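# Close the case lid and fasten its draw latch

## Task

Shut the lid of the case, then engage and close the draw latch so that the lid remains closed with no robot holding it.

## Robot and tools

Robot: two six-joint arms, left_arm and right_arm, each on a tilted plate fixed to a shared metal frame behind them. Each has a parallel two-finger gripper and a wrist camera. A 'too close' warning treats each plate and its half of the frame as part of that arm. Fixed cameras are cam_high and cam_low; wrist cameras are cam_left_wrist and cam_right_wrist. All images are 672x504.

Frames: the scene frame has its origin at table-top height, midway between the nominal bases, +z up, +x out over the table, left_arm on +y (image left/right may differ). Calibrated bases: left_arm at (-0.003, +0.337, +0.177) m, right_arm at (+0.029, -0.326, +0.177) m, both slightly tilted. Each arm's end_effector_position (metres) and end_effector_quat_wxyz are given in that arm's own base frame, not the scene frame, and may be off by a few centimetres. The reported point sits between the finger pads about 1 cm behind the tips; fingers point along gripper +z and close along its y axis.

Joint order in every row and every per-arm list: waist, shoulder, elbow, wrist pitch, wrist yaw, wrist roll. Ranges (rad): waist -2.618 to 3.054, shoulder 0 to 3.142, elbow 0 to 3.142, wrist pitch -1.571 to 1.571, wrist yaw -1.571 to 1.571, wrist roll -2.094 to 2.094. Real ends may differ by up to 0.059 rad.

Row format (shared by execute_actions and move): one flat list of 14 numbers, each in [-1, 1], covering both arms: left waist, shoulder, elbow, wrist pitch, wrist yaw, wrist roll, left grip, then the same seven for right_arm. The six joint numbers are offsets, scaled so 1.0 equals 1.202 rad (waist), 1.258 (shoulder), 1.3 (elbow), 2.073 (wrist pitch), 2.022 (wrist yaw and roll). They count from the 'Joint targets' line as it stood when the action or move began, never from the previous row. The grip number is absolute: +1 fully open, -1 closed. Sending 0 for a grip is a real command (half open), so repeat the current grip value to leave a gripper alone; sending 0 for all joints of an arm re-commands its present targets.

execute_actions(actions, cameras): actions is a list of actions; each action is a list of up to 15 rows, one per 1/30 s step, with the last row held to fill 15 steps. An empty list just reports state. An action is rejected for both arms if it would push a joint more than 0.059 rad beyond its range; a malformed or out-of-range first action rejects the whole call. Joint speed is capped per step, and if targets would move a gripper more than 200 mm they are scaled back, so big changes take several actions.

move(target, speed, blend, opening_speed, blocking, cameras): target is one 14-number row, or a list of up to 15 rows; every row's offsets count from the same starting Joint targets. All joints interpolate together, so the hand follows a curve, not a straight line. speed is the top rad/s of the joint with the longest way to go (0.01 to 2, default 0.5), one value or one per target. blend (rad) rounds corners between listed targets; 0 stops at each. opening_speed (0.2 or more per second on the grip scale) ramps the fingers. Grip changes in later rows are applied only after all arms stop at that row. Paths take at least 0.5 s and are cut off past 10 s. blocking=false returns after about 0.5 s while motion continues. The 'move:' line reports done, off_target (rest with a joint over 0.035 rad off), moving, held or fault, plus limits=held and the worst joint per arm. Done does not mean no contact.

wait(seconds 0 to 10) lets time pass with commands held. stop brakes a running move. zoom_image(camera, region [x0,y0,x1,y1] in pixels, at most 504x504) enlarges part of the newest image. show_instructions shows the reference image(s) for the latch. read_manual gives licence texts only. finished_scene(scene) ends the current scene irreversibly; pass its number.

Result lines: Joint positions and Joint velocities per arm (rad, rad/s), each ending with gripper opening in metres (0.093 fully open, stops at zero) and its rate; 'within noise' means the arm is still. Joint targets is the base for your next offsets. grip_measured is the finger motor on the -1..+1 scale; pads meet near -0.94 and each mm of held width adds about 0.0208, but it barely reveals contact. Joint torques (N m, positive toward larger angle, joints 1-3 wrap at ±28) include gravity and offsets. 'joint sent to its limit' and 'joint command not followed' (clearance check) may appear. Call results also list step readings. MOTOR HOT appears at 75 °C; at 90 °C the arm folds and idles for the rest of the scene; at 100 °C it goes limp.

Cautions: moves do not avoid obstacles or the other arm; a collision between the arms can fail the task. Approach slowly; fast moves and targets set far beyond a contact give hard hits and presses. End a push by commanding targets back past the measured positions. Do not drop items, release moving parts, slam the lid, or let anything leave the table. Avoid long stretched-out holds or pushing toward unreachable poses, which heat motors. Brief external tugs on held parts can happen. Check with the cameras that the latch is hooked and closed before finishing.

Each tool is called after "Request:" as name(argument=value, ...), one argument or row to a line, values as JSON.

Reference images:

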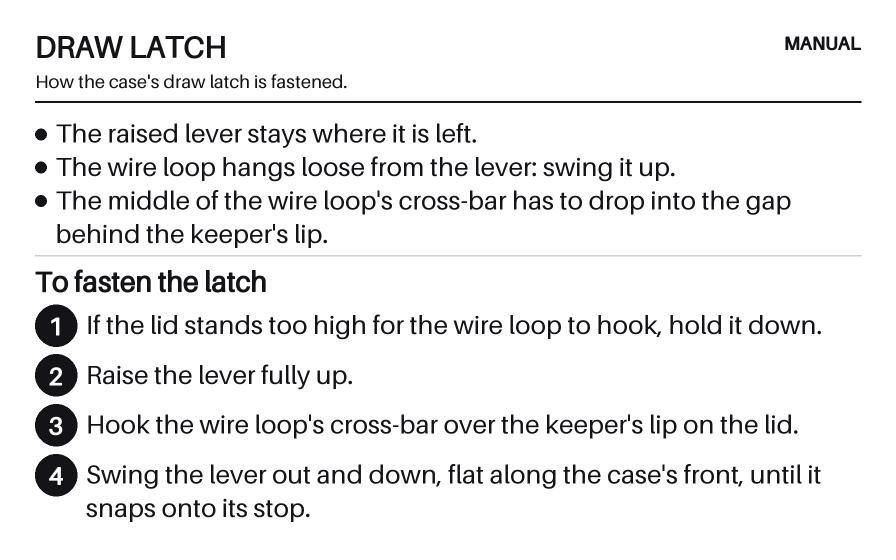

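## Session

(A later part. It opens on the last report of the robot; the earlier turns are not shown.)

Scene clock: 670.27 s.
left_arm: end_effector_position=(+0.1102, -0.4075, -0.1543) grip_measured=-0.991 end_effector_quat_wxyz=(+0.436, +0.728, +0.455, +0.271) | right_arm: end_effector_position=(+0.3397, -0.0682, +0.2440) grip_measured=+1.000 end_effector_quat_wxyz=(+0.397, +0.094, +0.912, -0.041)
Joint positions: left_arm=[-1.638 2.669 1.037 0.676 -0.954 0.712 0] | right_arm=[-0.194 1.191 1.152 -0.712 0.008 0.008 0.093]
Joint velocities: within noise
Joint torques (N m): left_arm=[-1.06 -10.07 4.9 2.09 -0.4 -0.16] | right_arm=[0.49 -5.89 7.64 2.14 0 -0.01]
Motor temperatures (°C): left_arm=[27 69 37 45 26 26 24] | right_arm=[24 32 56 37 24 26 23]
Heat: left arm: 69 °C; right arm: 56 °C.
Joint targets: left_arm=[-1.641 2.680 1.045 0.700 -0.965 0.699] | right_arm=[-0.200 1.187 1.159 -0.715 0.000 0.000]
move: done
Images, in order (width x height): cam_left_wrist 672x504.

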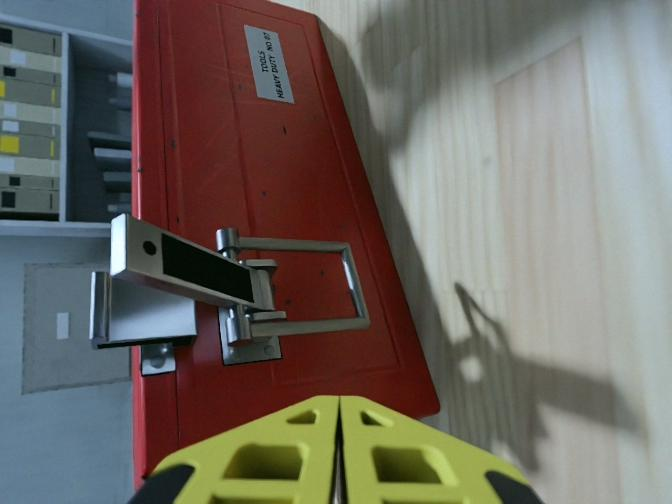

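Request:
move(
  target=[0,0,0,0,0,0,-1,0.934,0.1712,-0.5423,0.1288,0,0.267,-1],
  speed=0.7,
)

Scene clock: 699.70 s.
left_arm: end_effector_position=(+0.1103, -0.4075, -0.1542) grip_measured=-0.991 end_effector_quat_wxyz=(+0.437, +0.727, +0.455, +0.271) | right_arm: end_effector_position=(+0.1297, +0.1686, -0.0255) grip_measured=-0.979 end_effector_quat_wxyz=(+0.070, -0.192, +0.977, +0.059)
Joint positions: left_arm=[-1.638 2.669 1.037 0.677 -0.955 0.711 0] | right_arm=[0.919 1.396 0.465 -0.457 0.005 0.53 0]
Joint velocities: within noise
Joint torques (N m): left_arm=[-1.06 -10.06 4.88 2.09 -0.4 -0.15] | right_arm=[1.06 -3.28 4.83 1.33 0.09 0.16]
Motor temperatures (°C): left_arm=[27 62 37 45 27 26 24] | right_arm=[24 32 55 37 24 26 23]
Heat: left arm: 62 °C; right arm: 55 °C.
Joint targets: left_arm=[-1.641 2.680 1.045 0.700 -0.965 0.699] | right_arm=[0.923 1.403 0.454 -0.448 0.000 0.540]
move: done

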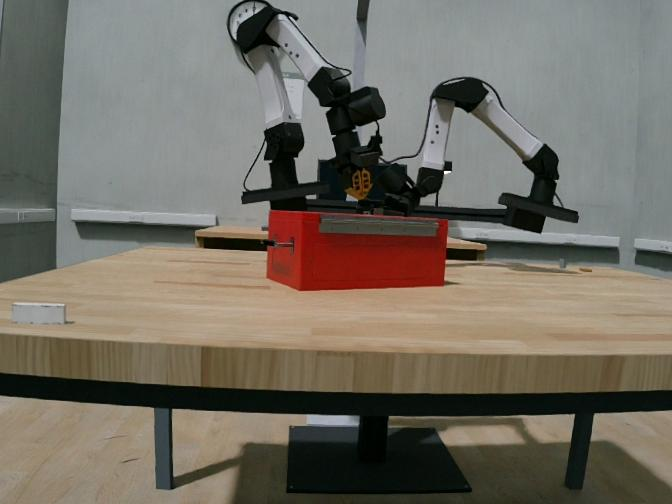

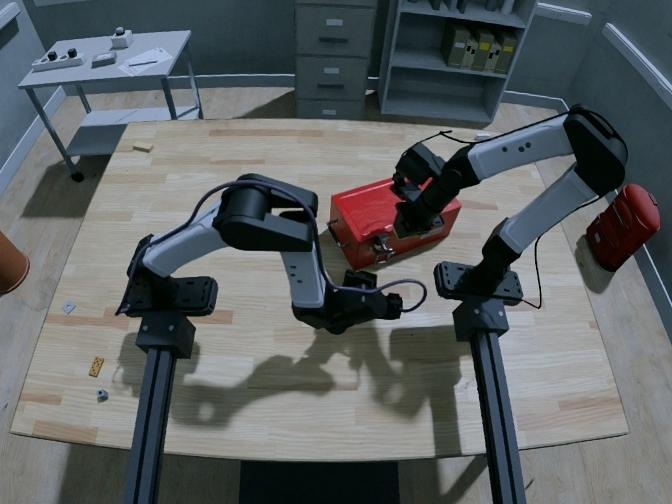

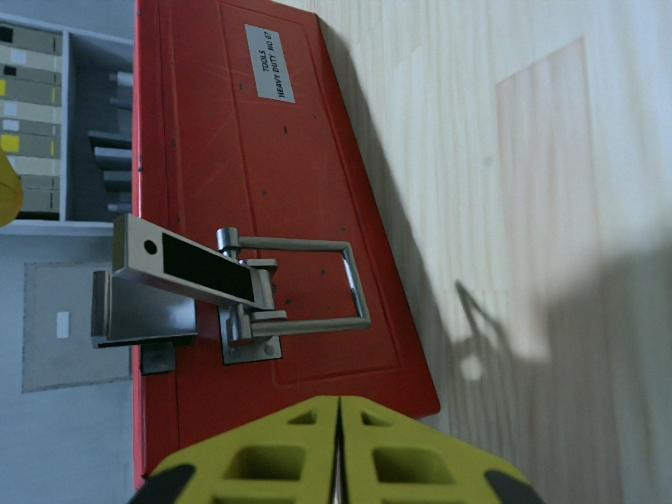

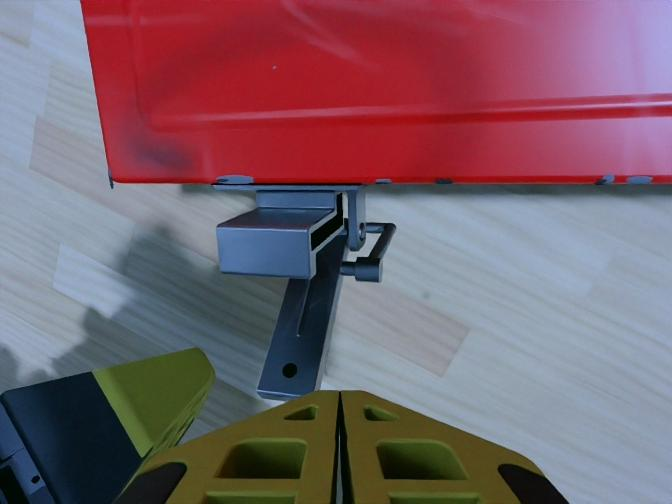

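Request:
move(
  target=[
    [0.1131,0.0771,0.0038,0.1119,0.0485,0.089,-1,0,0,0,0,0,0,-1],
    [0.1797,0.12,0.0692,0.1302,0.0767,0.132,-1,0,0,0,0,0,0,-1],
    [0.1098,0.1264,0.1115,0.0738,0.0569,0.092,-1,0,0,0,0,0,0,-1],
    [0.0616,0.0135,0.1154,0,0.0346,0.0559,-1,0,0,0,0,0,0,-1],
    [0.0557,-0.066,0.0715,-0.0376,0.0297,0.0509,-1,0,0,0,0,0,0,-1],
    [0.1098,-0.1431,0.0162,-0.0169,0.0495,0.0856,-1,0,0,0,0,0,0,-1],
  ],
  speed=[0.35,0.35,0.15,0.15,0.15,0.15],
  blend=0.015,
  cameras=["cam_left_wrist","cam_right_wrist"],
)

Scene clock: 715.80 s.
left_arm: end_effector_position=(+0.1542, -0.4350, -0.1152) grip_measured=-0.991 end_effector_quat_wxyz=(+0.432, +0.729, +0.456, +0.272) | right_arm: end_effector_position=(+0.1300, +0.1689, -0.0254) grip_measured=-0.979 end_effector_quat_wxyz=(+0.071, -0.191, +0.977, +0.059)
Joint positions: left_arm=[-1.514 2.556 1.077 0.635 -0.874 0.862 0] | right_arm=[0.919 1.396 0.465 -0.455 0.005 0.531 0]
Joint velocities: within noise
Joint torques (N m): left_arm=[-0.65 -16.4 4.08 2.32 -0.14 0.07] | right_arm=[1.06 -3.28 4.83 1.35 0.09 0.14]
Motor temperatures (°C): left_arm=[27 64 37 45 27 26 24] | right_arm=[24 31 52 36 24 26 23]
Heat: left arm: 64 °C; right arm: 52 °C.
Joint targets: left_arm=[-1.509 2.500 1.066 0.666 -0.865 0.872] | right_arm=[0.923 1.403 0.454 -0.449 0.000 0.540]
move: off_target (left_arm); left_arm: the shoulder is farthest, 0.056 rad from its target
Images, in order (width x height): cam_left_wrist 672x504, cam_right_wrist 672x504.

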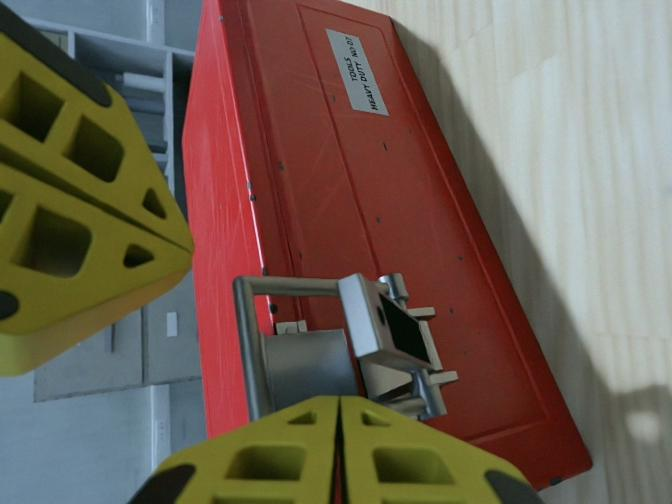

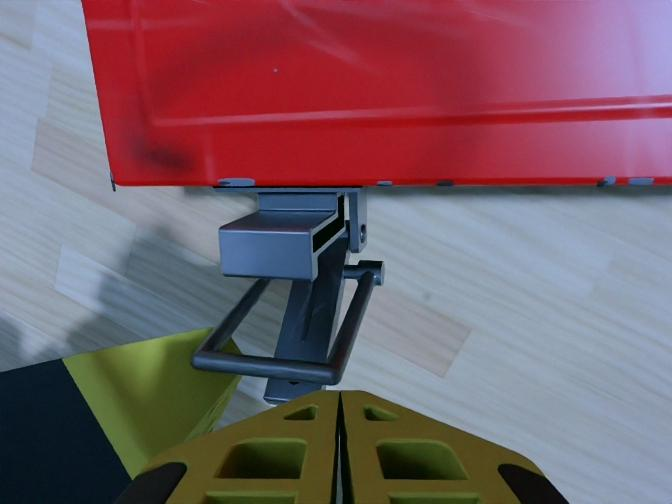

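Request:
move(
  target=[0.036,-0.0199,-0.03,0.024,0.0155,0.025,-1,0,0,0,0,0,0,-1],
  speed=0.2,
  cameras=["cam_left_wrist","cam_right_wrist"],
)

Scene clock: 718.43 s.
left_arm: end_effector_position=(+0.1694, -0.4292, -0.1090) grip_measured=-0.991 end_effector_quat_wxyz=(+0.432, +0.730, +0.455, +0.271) | right_arm: end_effector_position=(+0.1300, +0.1689, -0.0254) grip_measured=-0.979 end_effector_quat_wxyz=(+0.071, -0.191, +0.977, +0.060)
Joint positions: left_arm=[-1.471 2.531 1.038 0.687 -0.842 0.913 0] | right_arm=[0.919 1.396 0.465 -0.455 0.005 0.531 0]
Joint velocities: within noise
Joint torques (N m): left_arm=[-0.77 -16.16 4.01 2.33 -0.12 0.08] | right_arm=[1.06 -3.28 4.83 1.35 0.09 0.15]
Motor temperatures (°C): left_arm=[27 65 36 45 27 26 24] | right_arm=[24 31 51 36 24 26 23]
Heat: left arm: 65 °C; right arm: 51 °C.
Joint targets: left_arm=[-1.466 2.475 1.027 0.715 -0.834 0.923] | right_arm=[0.923 1.403 0.454 -0.448 0.000 0.540]
move: off_target (left_arm); left_arm: the shoulder is farthest, 0.056 rad from its target
Images, in order (width x height): cam_left_wrist 672x504, cam_right_wrist 672x504.

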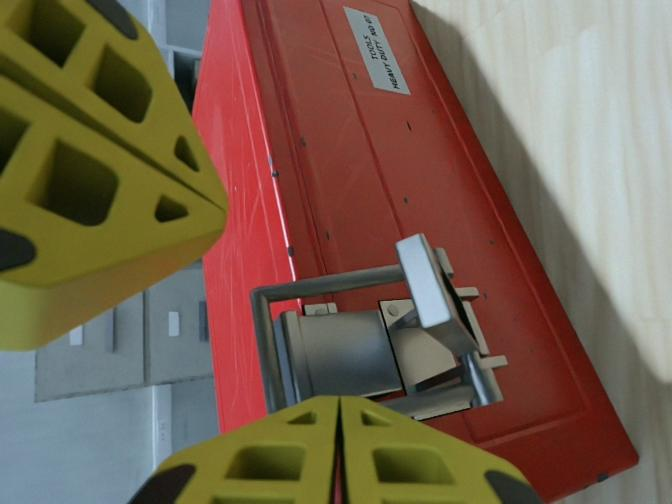

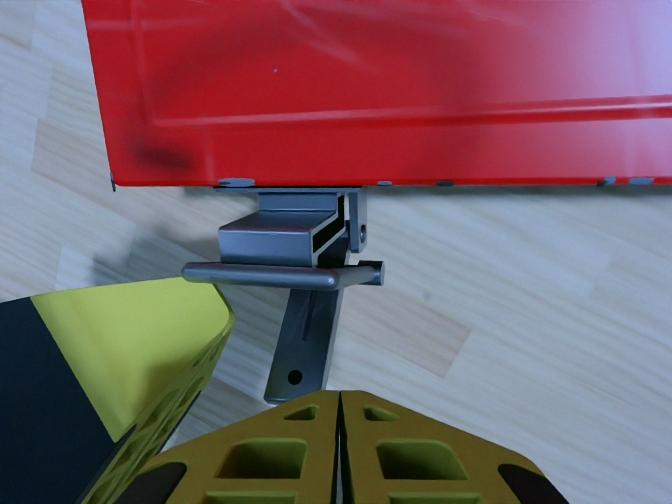

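Request:
move(
  target=[0.04,-0.03,-0.03,0.024,0.008,0.025,-1,0,0,0,0,0,0,-1],
  speed=0.2,
  cameras=["cam_left_wrist","cam_right_wrist"],
)

Scene clock: 722.13 s.
left_arm: end_effector_position=(+0.1813, -0.4225, -0.1018) grip_measured=-0.991 end_effector_quat_wxyz=(+0.429, +0.735, +0.450, +0.270) | right_arm: end_effector_position=(+0.1300, +0.1689, -0.0254) grip_measured=-0.979 end_effector_quat_wxyz=(+0.071, -0.191, +0.977, +0.060)
Joint positions: left_arm=[-1.433 2.497 0.995 0.723 -0.807 0.963 0] | right_arm=[0.919 1.396 0.465 -0.455 0.005 0.532 0]
Joint velocities: within noise
Joint torques (N m): left_arm=[0.12 -16.24 4.38 2.53 -0.29 0.07] | right_arm=[1.06 -3.28 4.83 1.35 0.09 0.14]
Motor temperatures (°C): left_arm=[27 68 36 45 27 26 24] | right_arm=[24 31 51 36 24 26 23]
Heat: left arm: 68 °C; right arm: 51 °C.
Joint targets: left_arm=[-1.418 2.437 0.988 0.765 -0.818 0.973] | right_arm=[0.923 1.403 0.454 -0.448 0.000 0.540]
move: off_target (left_arm); left_arm: the shoulder is farthest, 0.059 rad from its target
Images, in order (width x height): cam_left_wrist 672x504, cam_right_wrist 672x504.

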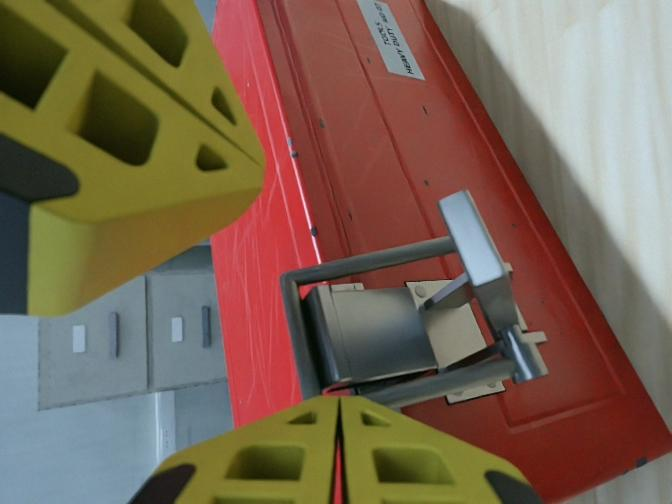

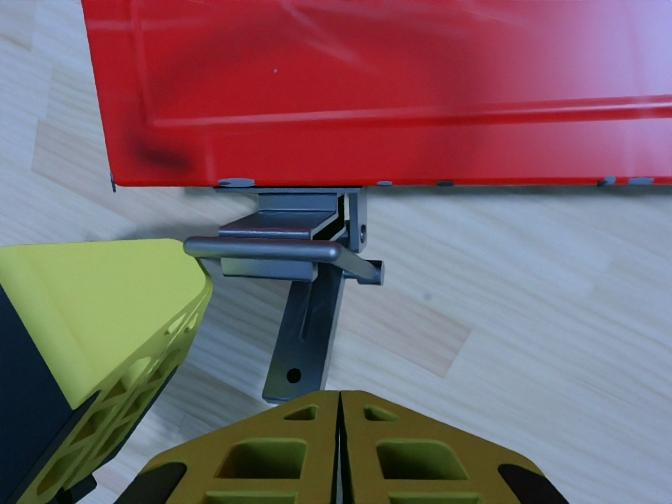

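Request:
move(
  target=[0,0,0,0,0,0,-1,-0.0385,0.1542,-0.0477,0.124,0,0,-1],
  speed=0.4,
  cameras=["cam_left_wrist","cam_right_wrist"],
)

Scene clock: 725.43 s.
left_arm: end_effector_position=(+0.1812, -0.4225, -0.1018) grip_measured=-0.991 end_effector_quat_wxyz=(+0.429, +0.735, +0.450, +0.270) | right_arm: end_effector_position=(+0.1389, +0.1679, -0.0648) grip_measured=-0.979 end_effector_quat_wxyz=(+0.073, -0.174, +0.980, +0.059)
Joint positions: left_arm=[-1.433 2.497 0.995 0.723 -0.807 0.964 0] | right_arm=[0.884 1.588 0.405 -0.2 0.005 0.532 0]
Joint velocities: within noise
Joint torques (N m): left_arm=[0.13 -16.27 4.41 2.52 -0.31 0.07] | right_arm=[0.32 -3.99 3.77 1.37 0.09 0.14]
Motor temperatures (°C): left_arm=[27 70 36 46 27 26 24] | right_arm=[24 31 50 35 24 26 23]
Heat: left arm: 70 °C; right arm: 50 °C.
Joint targets: left_arm=[-1.418 2.437 0.988 0.765 -0.818 0.974] | right_arm=[0.877 1.597 0.392 -0.191 0.000 0.540]
move: off_target (left_arm); left_arm: the shoulder is farthest, 0.060 rad from its target
Images, in order (width x height): cam_left_wrist 672x504, cam_right_wrist 672x504.

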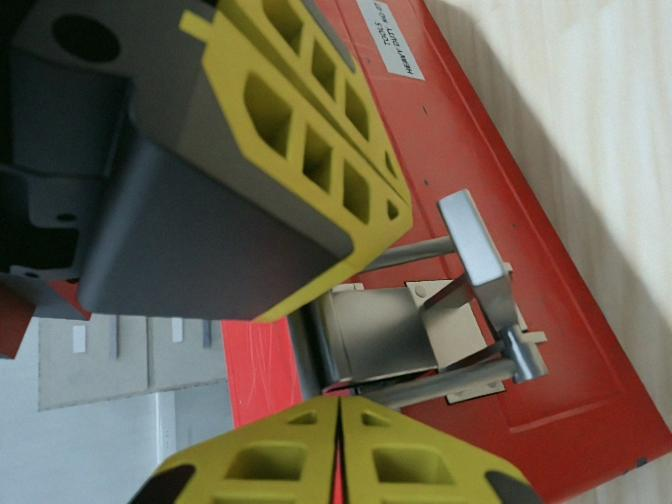

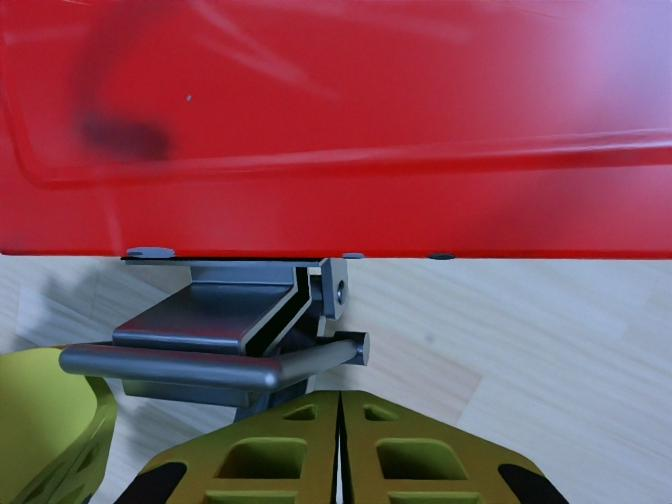

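Request:
move(
  target=[0,0,0,0,0,0,-1,-0.0264,0.0429,0.0423,0,0,0,-1],
  speed=0.2,
  cameras=["cam_left_wrist","cam_right_wrist"],
)

Scene clock: 729.93 s.
left_arm: end_effector_position=(+0.1812, -0.4225, -0.1018) grip_measured=-0.991 end_effector_quat_wxyz=(+0.429, +0.735, +0.450, +0.270) | right_arm: end_effector_position=(+0.1410, +0.1608, -0.0726) grip_measured=-0.979 end_effector_quat_wxyz=(+0.058, -0.160, +0.984, +0.045)
Joint positions: left_arm=[-1.433 2.497 0.995 0.723 -0.807 0.964 0] | right_arm=[0.854 1.64 0.418 -0.203 0.004 0.532 0]
Joint velocities: within noise
Joint torques (N m): left_arm=[0.12 -16.24 4.41 2.53 -0.29 0.05] | right_arm=[0.23 -4.08 6.63 1.29 0.1 0.14]
Motor temperatures (°C): left_arm=[27 72 36 47 27 26 24] | right_arm=[24 31 50 35 24 26 23]
Heat: left arm: 72 °C; right arm: 50 °C.
Joint targets: left_arm=[-1.418 2.437 0.988 0.765 -0.818 0.973] | right_arm=[0.845 1.651 0.447 -0.191 0.000 0.540]
move: off_target (left_arm); left_arm: the shoulder is farthest, 0.060 rad from its target
Images, in order (width x height): cam_left_wrist 672x504, cam_right_wrist 672x504.

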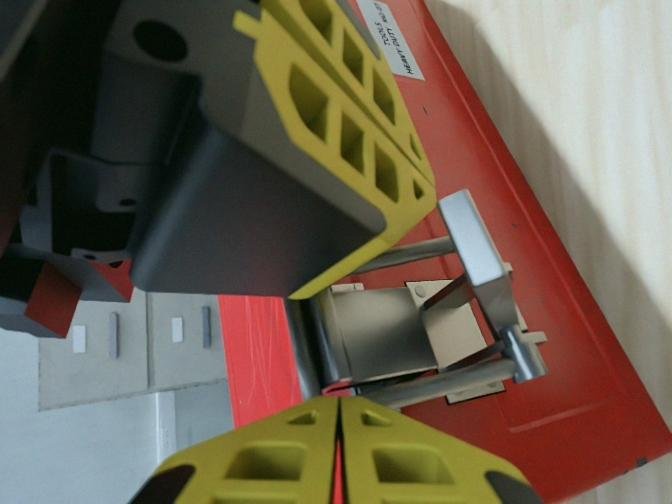

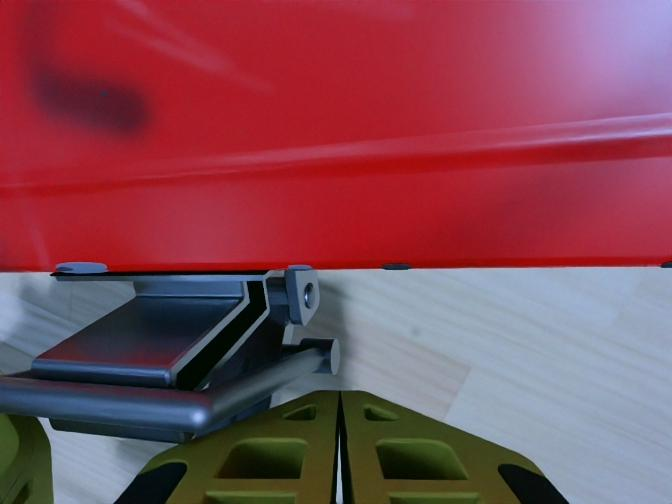

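Request:
move(
  target=[
    [-0.0757,0.0501,0.06,-0.0482,-0.0232,-0.05,-1,0,0,0,0,0,0,-1],
    [-0.1855,0.1932,0.0438,-0.0314,-0.0727,-0.135,-1,0,0,0,0,0,0,-1],
  ],
  speed=0.3,
  blend=0.02,
  cameras=["cam_left_wrist","cam_right_wrist"],
)

Scene clock: 737.00 s.
left_arm: end_effector_position=(+0.1104, -0.4100, -0.1532) grip_measured=-0.991 end_effector_quat_wxyz=(+0.441, +0.725, +0.457, +0.268) | right_arm: end_effector_position=(+0.1410, +0.1608, -0.0725) grip_measured=-0.979 end_effector_quat_wxyz=(+0.057, -0.160, +0.984, +0.045)
Joint positions: left_arm=[-1.637 2.67 1.041 0.688 -0.954 0.713 0] | right_arm=[0.854 1.64 0.419 -0.204 0.004 0.532 0]
Joint velocities: within noise
Joint torques (N m): left_arm=[-1.1 -10.18 4.56 1.96 -0.37 -0.17] | right_arm=[0.23 -4.07 6.61 1.3 0.1 0.14]
Motor temperatures (°C): left_arm=[27 74 36 47 27 26 24] | right_arm=[24 31 50 35 24 26 23]
Heat: left arm: 74 °C; right arm: 50 °C.
Joint targets: left_arm=[-1.640 2.680 1.045 0.700 -0.964 0.701] | right_arm=[0.845 1.651 0.447 -0.191 0.000 0.540]
move: done
Images, in order (width x height): cam_left_wrist 672x504, cam_right_wrist 672x504.

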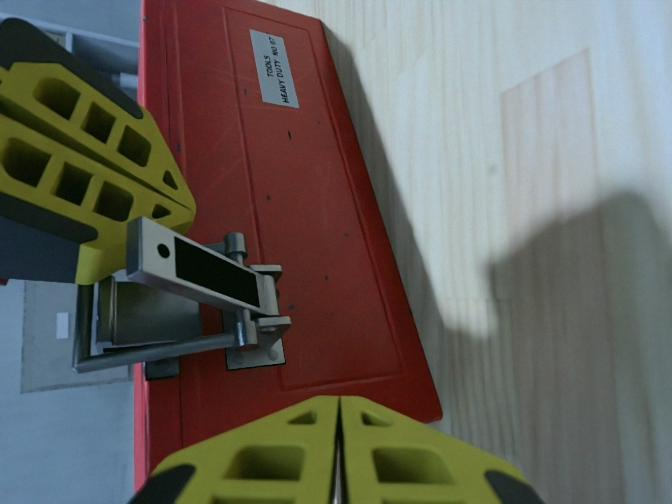

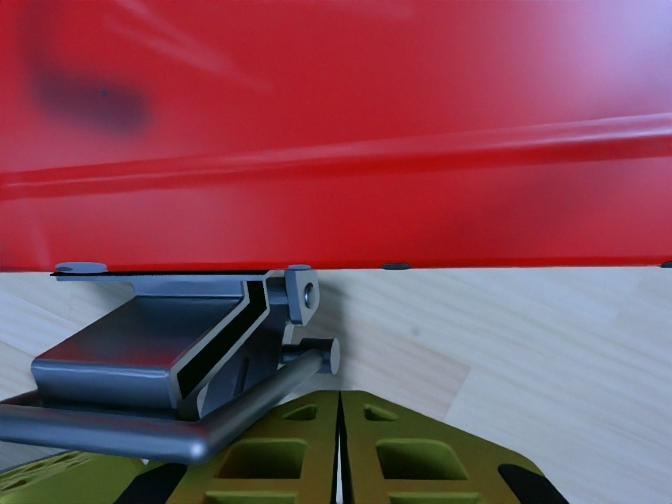

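Request:
move(
  target=[0.0092,-0.938,-0.4192,-0.2412,0.3234,-0.3462,-1,0,0,0,0,0,0,-1],
  speed=0.9,
  cameras=["cam_right_wrist"],
)

Scene clock: 742.87 s.
left_arm: end_effector_position=(+0.0295, -0.3531, +0.0333) grip_measured=-0.991 end_effector_quat_wxyz=(+0.361, +0.632, +0.665, -0.166) | right_arm: end_effector_position=(+0.1410, +0.1608, -0.0725) grip_measured=-0.979 end_effector_quat_wxyz=(+0.057, -0.160, +0.984, +0.045)
Joint positions: left_arm=[-1.637 1.521 0.512 0.204 -0.319 0.012 0] | right_arm=[0.854 1.64 0.419 -0.204 0.004 0.532 0]
Joint velocities: within noise
Joint torques (N m): left_arm=[-0.02 -6.42 6.3 2.15 -0.02 -0.1] | right_arm=[0.24 -4.07 6.61 1.29 0.1 0.14]
Motor temperatures (°C): left_arm=[27 72 36 46 27 26 24] | right_arm=[24 31 50 35 24 26 23]
Heat: left arm: 72 °C; right arm: 50 °C.
Joint targets: left_arm=[-1.629 1.500 0.500 0.200 -0.311 0.001] | right_arm=[0.845 1.651 0.447 -0.191 0.000 0.540]
move: done
Images, in order (width x height): cam_right_wrist 672x504.

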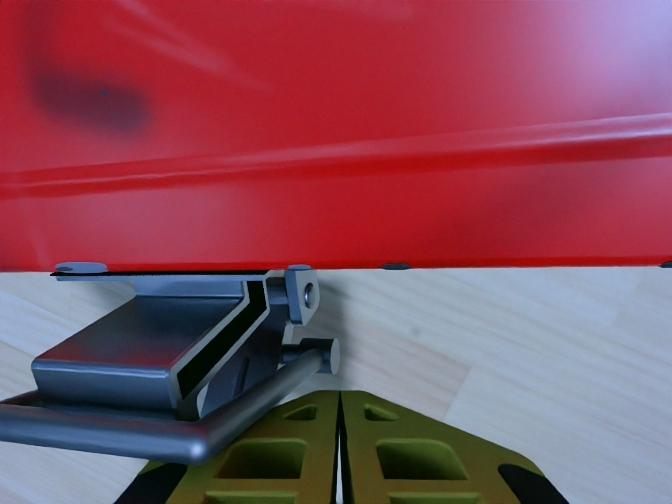

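Request:
move(
  target=[-0.0092,0.938,0.4192,0.2412,-0.3234,0.3462,-1,0,0,0,0,0,0,-1],
  speed=0.9,
  cameras=["cam_left_wrist"],
)

Request:
move(
  target=[
    [0.0732,0.0437,0.15,-0.0314,0.0321,0.0618,-1,0,0,0,0,0,0,-1],
    [0.1082,-0.0795,0.0769,-0.0241,0.0445,0.0865,-1,0,0,0,0,0,0,-1],
    [0.1323,-0.1057,0.0523,-0.0048,0.0544,0.1014,-1,0,0,0,0,0,0,-1],
  ],
  speed=0.25,
  cameras=["cam_left_wrist","cam_right_wrist"],
)

Scene clock: 768.17 s.
left_arm: end_effector_position=(+0.1111, -0.3997, -0.1586) grip_measured=-0.991 end_effector_quat_wxyz=(+0.431, +0.727, +0.460, +0.272) | right_arm: end_effector_position=(+0.1410, +0.1608, -0.0725) grip_measured=-0.979 end_effector_quat_wxyz=(+0.057, -0.160, +0.984, +0.045)
Joint positions: left_arm=[-1.637 2.673 1.021 0.674 -0.953 0.69 0] | right_arm=[0.854 1.64 0.419 -0.204 0.004 0.532 0]
Joint velocities: within noise
Joint torques (N m): left_arm=[-1.13 -10.35 6.26 2.06 -0.41 0.06] | right_arm=[0.24 -4.07 6.61 1.3 0.1 0.14]
Motor temperatures (°C): left_arm=[27 63 36 46 26 26 24] | right_arm=[24 31 51 34 24 26 23]
Heat: left arm: 63 °C; right arm: 51 °C.
Joint targets: left_arm=[-1.640 2.680 1.045 0.700 -0.964 0.700] | right_arm=[0.845 1.651 0.447 -0.191 0.000 0.540]
move: done
Images, in order (width x height): cam_left_wrist 672x504.

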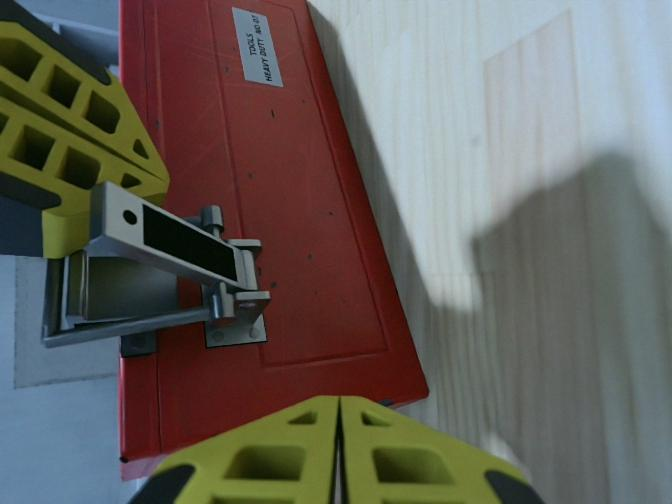

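Scene clock: 770.40 s.
left_arm: end_effector_position=(+0.1570, -0.4399, -0.1331) grip_measured=-0.991 end_effector_quat_wxyz=(+0.421, +0.744, +0.445, +0.268) | right_arm: end_effector_position=(+0.1410, +0.1608, -0.0725) grip_measured=-0.979 end_effector_quat_wxyz=(+0.057, -0.160, +0.984, +0.045)
Joint positions: left_arm=[-1.499 2.613 1.119 0.645 -0.838 0.898 0] | right_arm=[0.854 1.64 0.419 -0.204 0.004 0.532 0]
Joint velocities: within noise
Joint torques (N m): left_arm=[0.42 -17.58 4.4 2.5 -0.38 0.05] | right_arm=[0.24 -4.07 6.6 1.3 0.1 0.14]
Motor temperatures (°C): left_arm=[27 64 36 45 26 26 24] | right_arm=[24 31 51 34 24 26 23]
Heat: left arm: 64 °C; right arm: 51 °C.
Joint targets: left_arm=[-1.481 2.547 1.113 0.690 -0.854 0.906] | right_arm=[0.845 1.651 0.447 -0.191 0.000 0.540]
move: off_target (left_arm); left_arm: the shoulder is farthest, 0.066 rad from its target
Images, in order (width x height): cam_left_wrist 672x504, cam_right_wrist 672x504.

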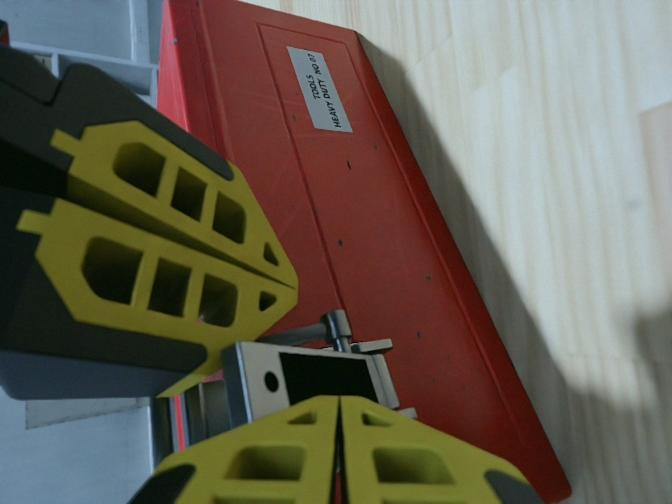

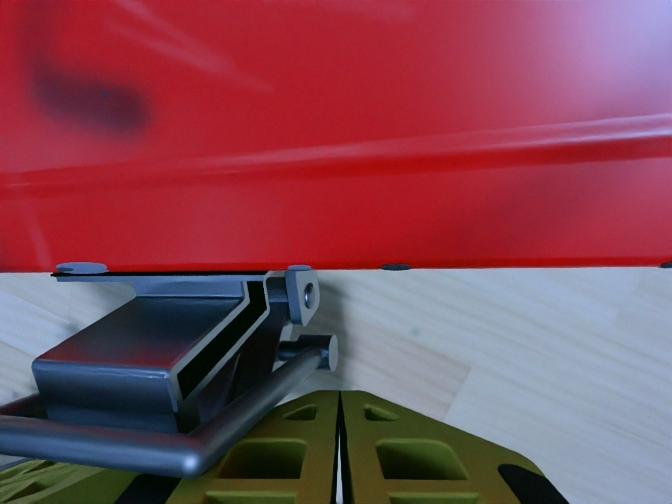

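Request:
move(
  target=[0.0166,-0.0278,-0.01,0.0145,0.005,0.007,-1,0,0,0,0,0,0,-1],
  speed=0.2,
  cameras=["cam_left_wrist","cam_right_wrist"],
)

Scene clock: 775.37 s.
left_arm: end_effector_position=(+0.1574, -0.4401, -0.1322) grip_measured=-0.991 end_effector_quat_wxyz=(+0.416, +0.754, +0.439, +0.255) | right_arm: end_effector_position=(+0.1410, +0.1608, -0.0725) grip_measured=-0.979 end_effector_quat_wxyz=(+0.057, -0.160, +0.984, +0.045)
Joint positions: left_arm=[-1.488 2.594 1.101 0.647 -0.795 0.915 0] | right_arm=[0.854 1.64 0.419 -0.204 0.004 0.532 0]
Joint velocities: within noise
Joint torques (N m): left_arm=[1.1 -18.92 4.97 2.85 -0.7 0.02] | right_arm=[0.24 -4.07 6.61 1.3 0.1 0.14]
Motor temperatures (°C): left_arm=[27 66 36 45 27 26 24] | right_arm=[24 31 51 34 24 26 23]
Heat: left arm: 66 °C; right arm: 51 °C.
Joint targets: left_arm=[-1.461 2.512 1.100 0.720 -0.844 0.920] | right_arm=[0.845 1.651 0.447 -0.191 0.000 0.540]
move: off_target (left_arm); left_arm: the shoulder is farthest, 0.082 rad from its target
Images, in order (width x height): cam_left_wrist 672x504, cam_right_wrist 672x504.

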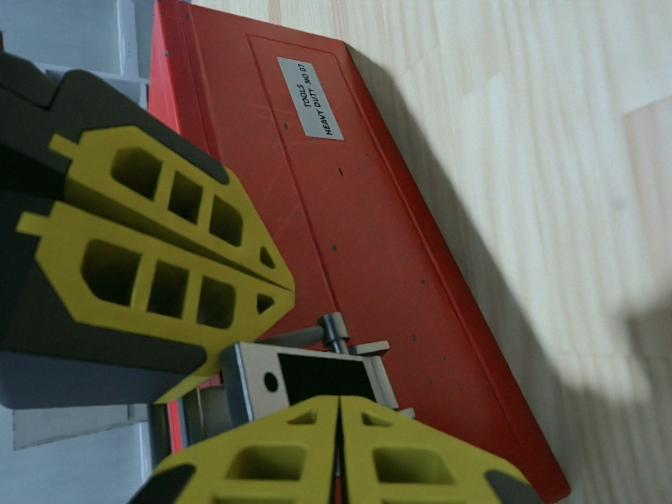

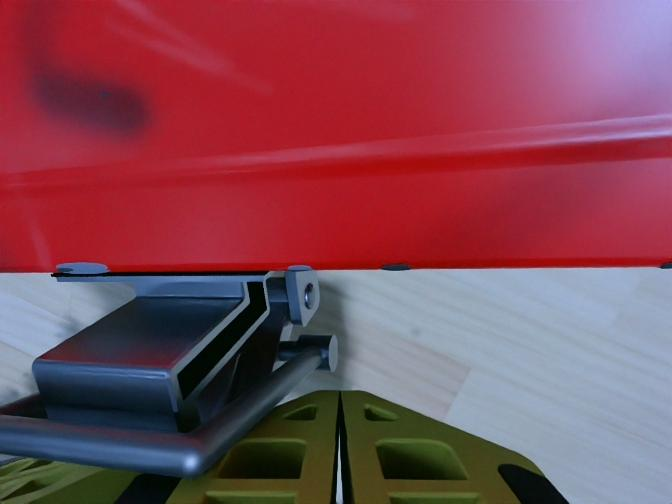

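Request:
move(
  target=[
    [-0.1489,0.1335,-0.0423,-0.0096,-0.0593,-0.1088,-1,0,0,0,0,0,0,-1],
    [-0.1489,0.1335,-0.0423,-0.0096,-0.0593,-0.1088,-1,-0.0108,0.0032,0.0408,-0.0217,0,0,-1],
  ],
  speed=[0.3,0.1],
  cameras=["cam_left_wrist","cam_right_wrist"],
)

Scene clock: 791.37 s.
left_arm: end_effector_position=(+0.1102, -0.4136, -0.1520) grip_measured=-0.991 end_effector_quat_wxyz=(+0.444, +0.723, +0.458, +0.266) | right_arm: end_effector_position=(+0.1415, +0.1605, -0.0691) grip_measured=-0.979 end_effector_quat_wxyz=(+0.040, -0.155, +0.986, +0.037)
Joint positions: left_arm=[-1.637 2.67 1.051 0.687 -0.954 0.712 0] | right_arm=[0.843 1.649 0.461 -0.274 -0.006 0.532 0]
Joint velocities: within noise
Joint torques (N m): left_arm=[-1.17 -10.33 3.62 1.98 -0.4 -0.14] | right_arm=[0.08 -4.75 7.47 1.5 0.19 0.14]
Motor temperatures (°C): left_arm=[27 83 36 46 27 26 24] | right_arm=[24 30 51 34 24 26 23]
Heat: left arm: 83 °C; right arm: 51 °C. Fold the left arm in close to its base, or ease its load, before you think long.
Joint targets: left_arm=[-1.640 2.680 1.045 0.700 -0.964 0.700] | right_arm=[0.832 1.655 0.500 -0.236 0.000 0.540]
MOTOR HOT: the shoulder of the left arm reports 83 °C; the controller's stop level is 90 °C. To cool a motor, set the load down, stop pushing, or move to a pose that needs little force.
move: off_target (right_arm); right_arm: the elbow is farthest, 0.039 rad from its target
Images, in order (width x height): cam_left_wrist 672x504, cam_right_wrist 672x504.

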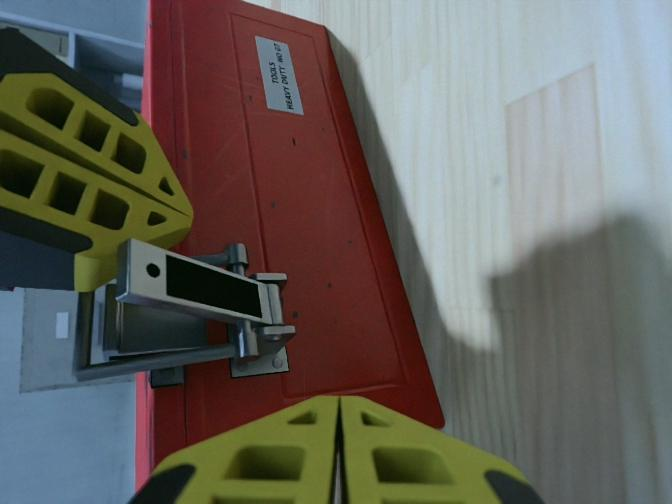

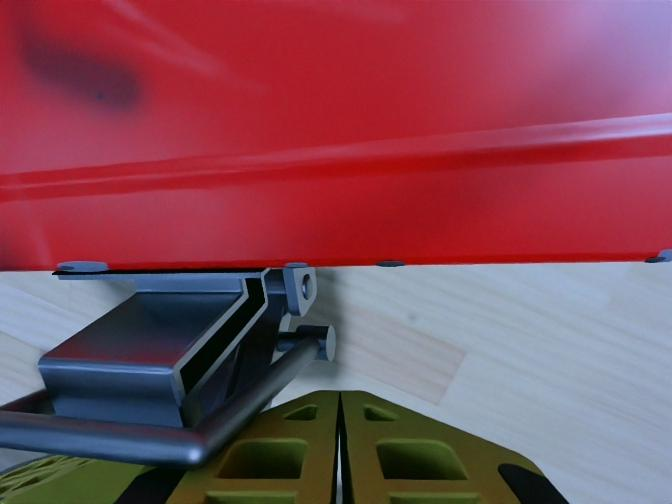

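Request:
move(
  target=[0.0092,-0.938,-0.4192,-0.2412,0.3234,-0.3462,-1,0,0,0,0,0,0,-1],
  speed=1.2,
  cameras=["cam_right_wrist"],
)

Scene clock: 794.47 s.
left_arm: end_effector_position=(+0.0295, -0.3531, +0.0333) grip_measured=-0.991 end_effector_quat_wxyz=(+0.361, +0.632, +0.666, -0.167) | right_arm: end_effector_position=(+0.1416, +0.1605, -0.0690) grip_measured=-0.979 end_effector_quat_wxyz=(+0.040, -0.155, +0.986, +0.037)
Joint positions: left_arm=[-1.637 1.521 0.512 0.204 -0.319 0.011 0] | right_arm=[0.843 1.649 0.461 -0.275 -0.006 0.532 0]
Joint velocities: within noise
Joint torques (N m): left_arm=[-0.01 -6.42 6.3 2.14 -0.02 -0.1] | right_arm=[0.09 -4.74 7.49 1.51 0.19 0.14]
Motor temperatures (°C): left_arm=[27 81 36 46 27 26 24] | right_arm=[24 31 51 34 24 26 23]
Heat: left arm: 81 °C; right arm: 51 °C. Fold the left arm in close to its base, or ease its load, before you think long.
Joint targets: left_arm=[-1.629 1.500 0.500 0.200 -0.310 0.000] | right_arm=[0.832 1.655 0.500 -0.237 0.000 0.540]
MOTOR HOT: still on. The shoulder of the left arm reports 81 °C.
move: off_target (right_arm); right_arm: the elbow is farthest, 0.039 rad from its target
Images, in order (width x height): cam_right_wrist 672x504.

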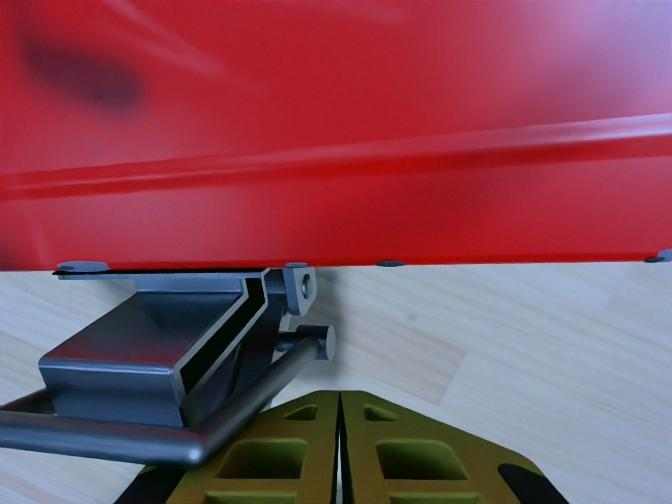

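Request:
zoom_image(
  camera="cam_right_wrist",
  region=[0, 230, 360, 490],
)

Scaled by 1.400 from the camera's 672x504 image, which has a finer 960x720 frame.

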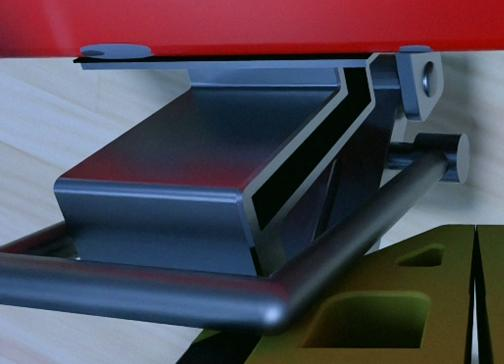

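Request:
move(
  target=[0.4742,0.555,0.5962,-0.2783,0.1533,0,-1,0,0,0,0,0,0,-1],
  speed=0.6,
)

Scene clock: 830.40 s.
left_arm: end_effector_position=(+0.1836, -0.3835, -0.0469) grip_measured=-0.991 end_effector_quat_wxyz=(+0.178, +0.535, +0.823, -0.066) | right_arm: end_effector_position=(+0.1415, +0.1605, -0.0690) grip_measured=-0.979 end_effector_quat_wxyz=(+0.040, -0.155, +0.986, +0.037)
Joint positions: left_arm=[-1.158 2.074 1.112 -0.236 -0.084 0.01 0] | right_arm=[0.843 1.649 0.461 -0.276 -0.006 0.532 0]
Joint velocities: within noise
Joint torques (N m): left_arm=[-2.19 -10.26 6.57 1.63 0.06 0.03] | right_arm=[0.09 -4.74 7.47 1.51 0.2 0.14]
Motor temperatures (°C): left_arm=[27 63 36 46 26 26 24] | right_arm=[24 31 53 34 24 26 23]
Heat: left arm: 63 °C; right arm: 53 °C.
Joint targets: left_arm=[-1.165 2.065 1.107 -0.233 -0.081 0.010] | right_arm=[0.832 1.655 0.500 -0.236 0.000 0.540]
MOTOR HOT: cleared for the motors of the left arm.
move: held (left_arm; a check stopped the path), off_target (right_arm); limits=held; left_arm: the elbow is farthest, 0.163 rad from its target; right_arm: the elbow is farthest, 0.039 rad from its target
joint command not followed: on one or more control steps a check withheld the commanded joint targets of the left arm, and it was not sent them on those steps.
cause: the commanded joint targets, or the way to them, would bring a part of the robot too close to another arm (this arm's wrist camera and the right arm's wrist (the part past the wrist pitch)).

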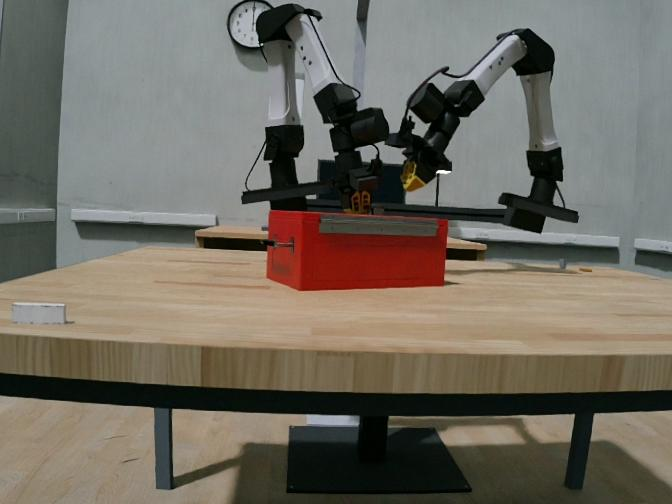

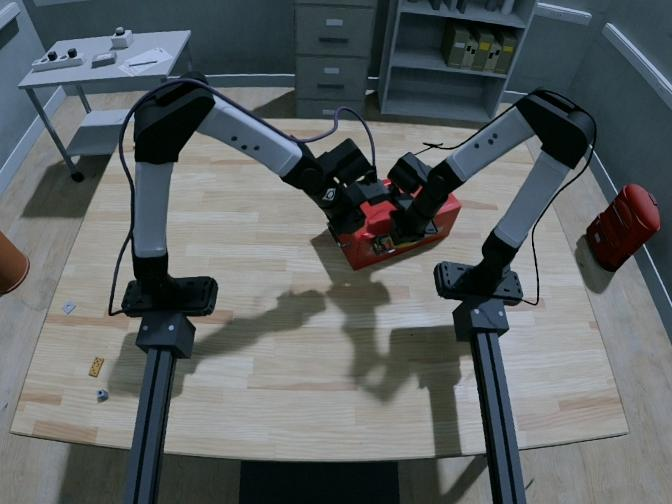

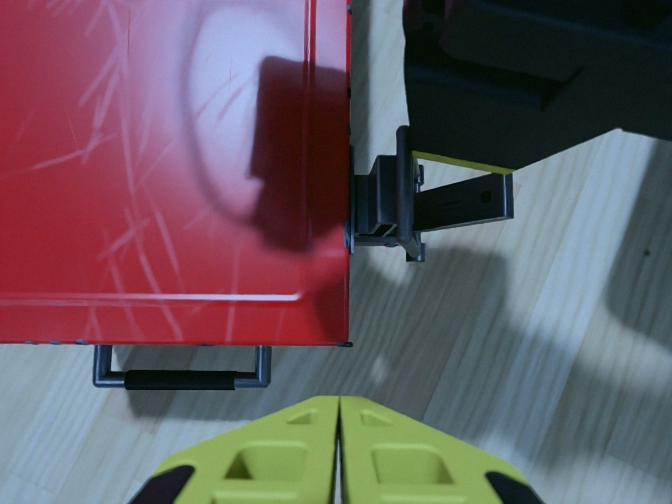

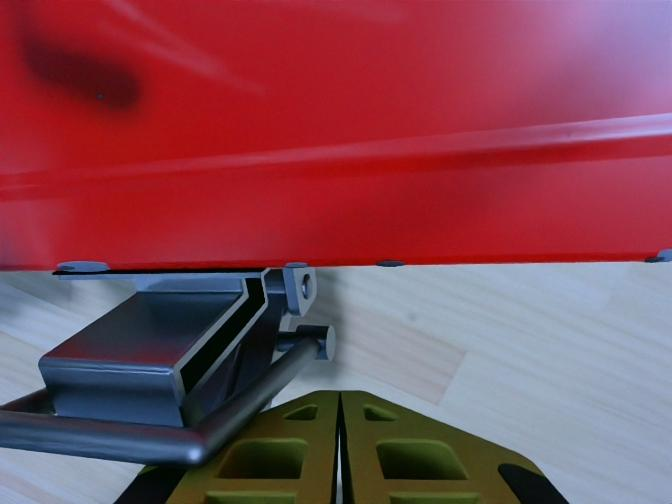

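Request:
move(
  target=[
    [-0.083,0,0,0,0,-0.8457,-1,0,0,0,0,0,0,-1],
    [0.0874,0.1073,0.1215,-0.0685,0.04,-0.8457,-1,0,0,0,0,0,0,-1],
  ],
  speed=0.6,
  cameras=["cam_left_wrist","cam_low"],
)

Scene clock: 842.67 s.
left_arm: end_effector_position=(+0.2102, -0.3659, -0.0719) grip_measured=-0.991 end_effector_quat_wxyz=(+0.029, -0.311, +0.942, -0.120) | right_arm: end_effector_position=(+0.1415, +0.1605, -0.0690) grip_measured=-0.979 end_effector_quat_wxyz=(+0.040, -0.155, +0.986, +0.037)
Joint positions: left_arm=[-1.053 2.187 1.229 -0.365 -0.009 -1.69 0] | right_arm=[0.843 1.649 0.461 -0.276 -0.006 0.532 0]
Joint velocities: within noise
Joint torques (N m): left_arm=[-2.39 -8.95 10.21 1.14 0.11 -0.07] | right_arm=[0.09 -4.74 7.46 1.51 0.2 0.14]
Motor temperatures (°C): left_arm=[27 61 36 44 26 26 24] | right_arm=[24 31 53 34 24 26 23]
Heat: left arm: 61 °C; right arm: 53 °C.
Joint targets: left_arm=[-1.060 2.200 1.265 -0.375 -0.001 -1.700] | right_arm=[0.832 1.655 0.500 -0.236 0.000 0.540]
move: off_target (left_arm, right_arm); left_arm: the elbow is farthest, 0.036 rad from its target; right_arm: the wrist pitch is farthest, 0.040 rad from its target
Images, in order (width x height): cam_low 672x504, cam_left_wrist 672x504.

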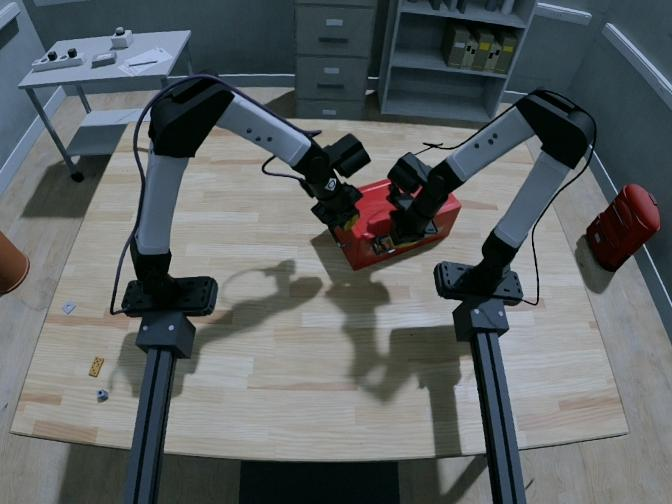

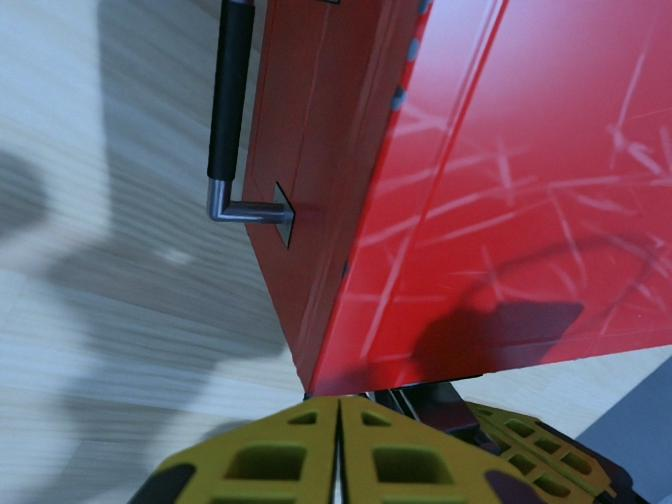

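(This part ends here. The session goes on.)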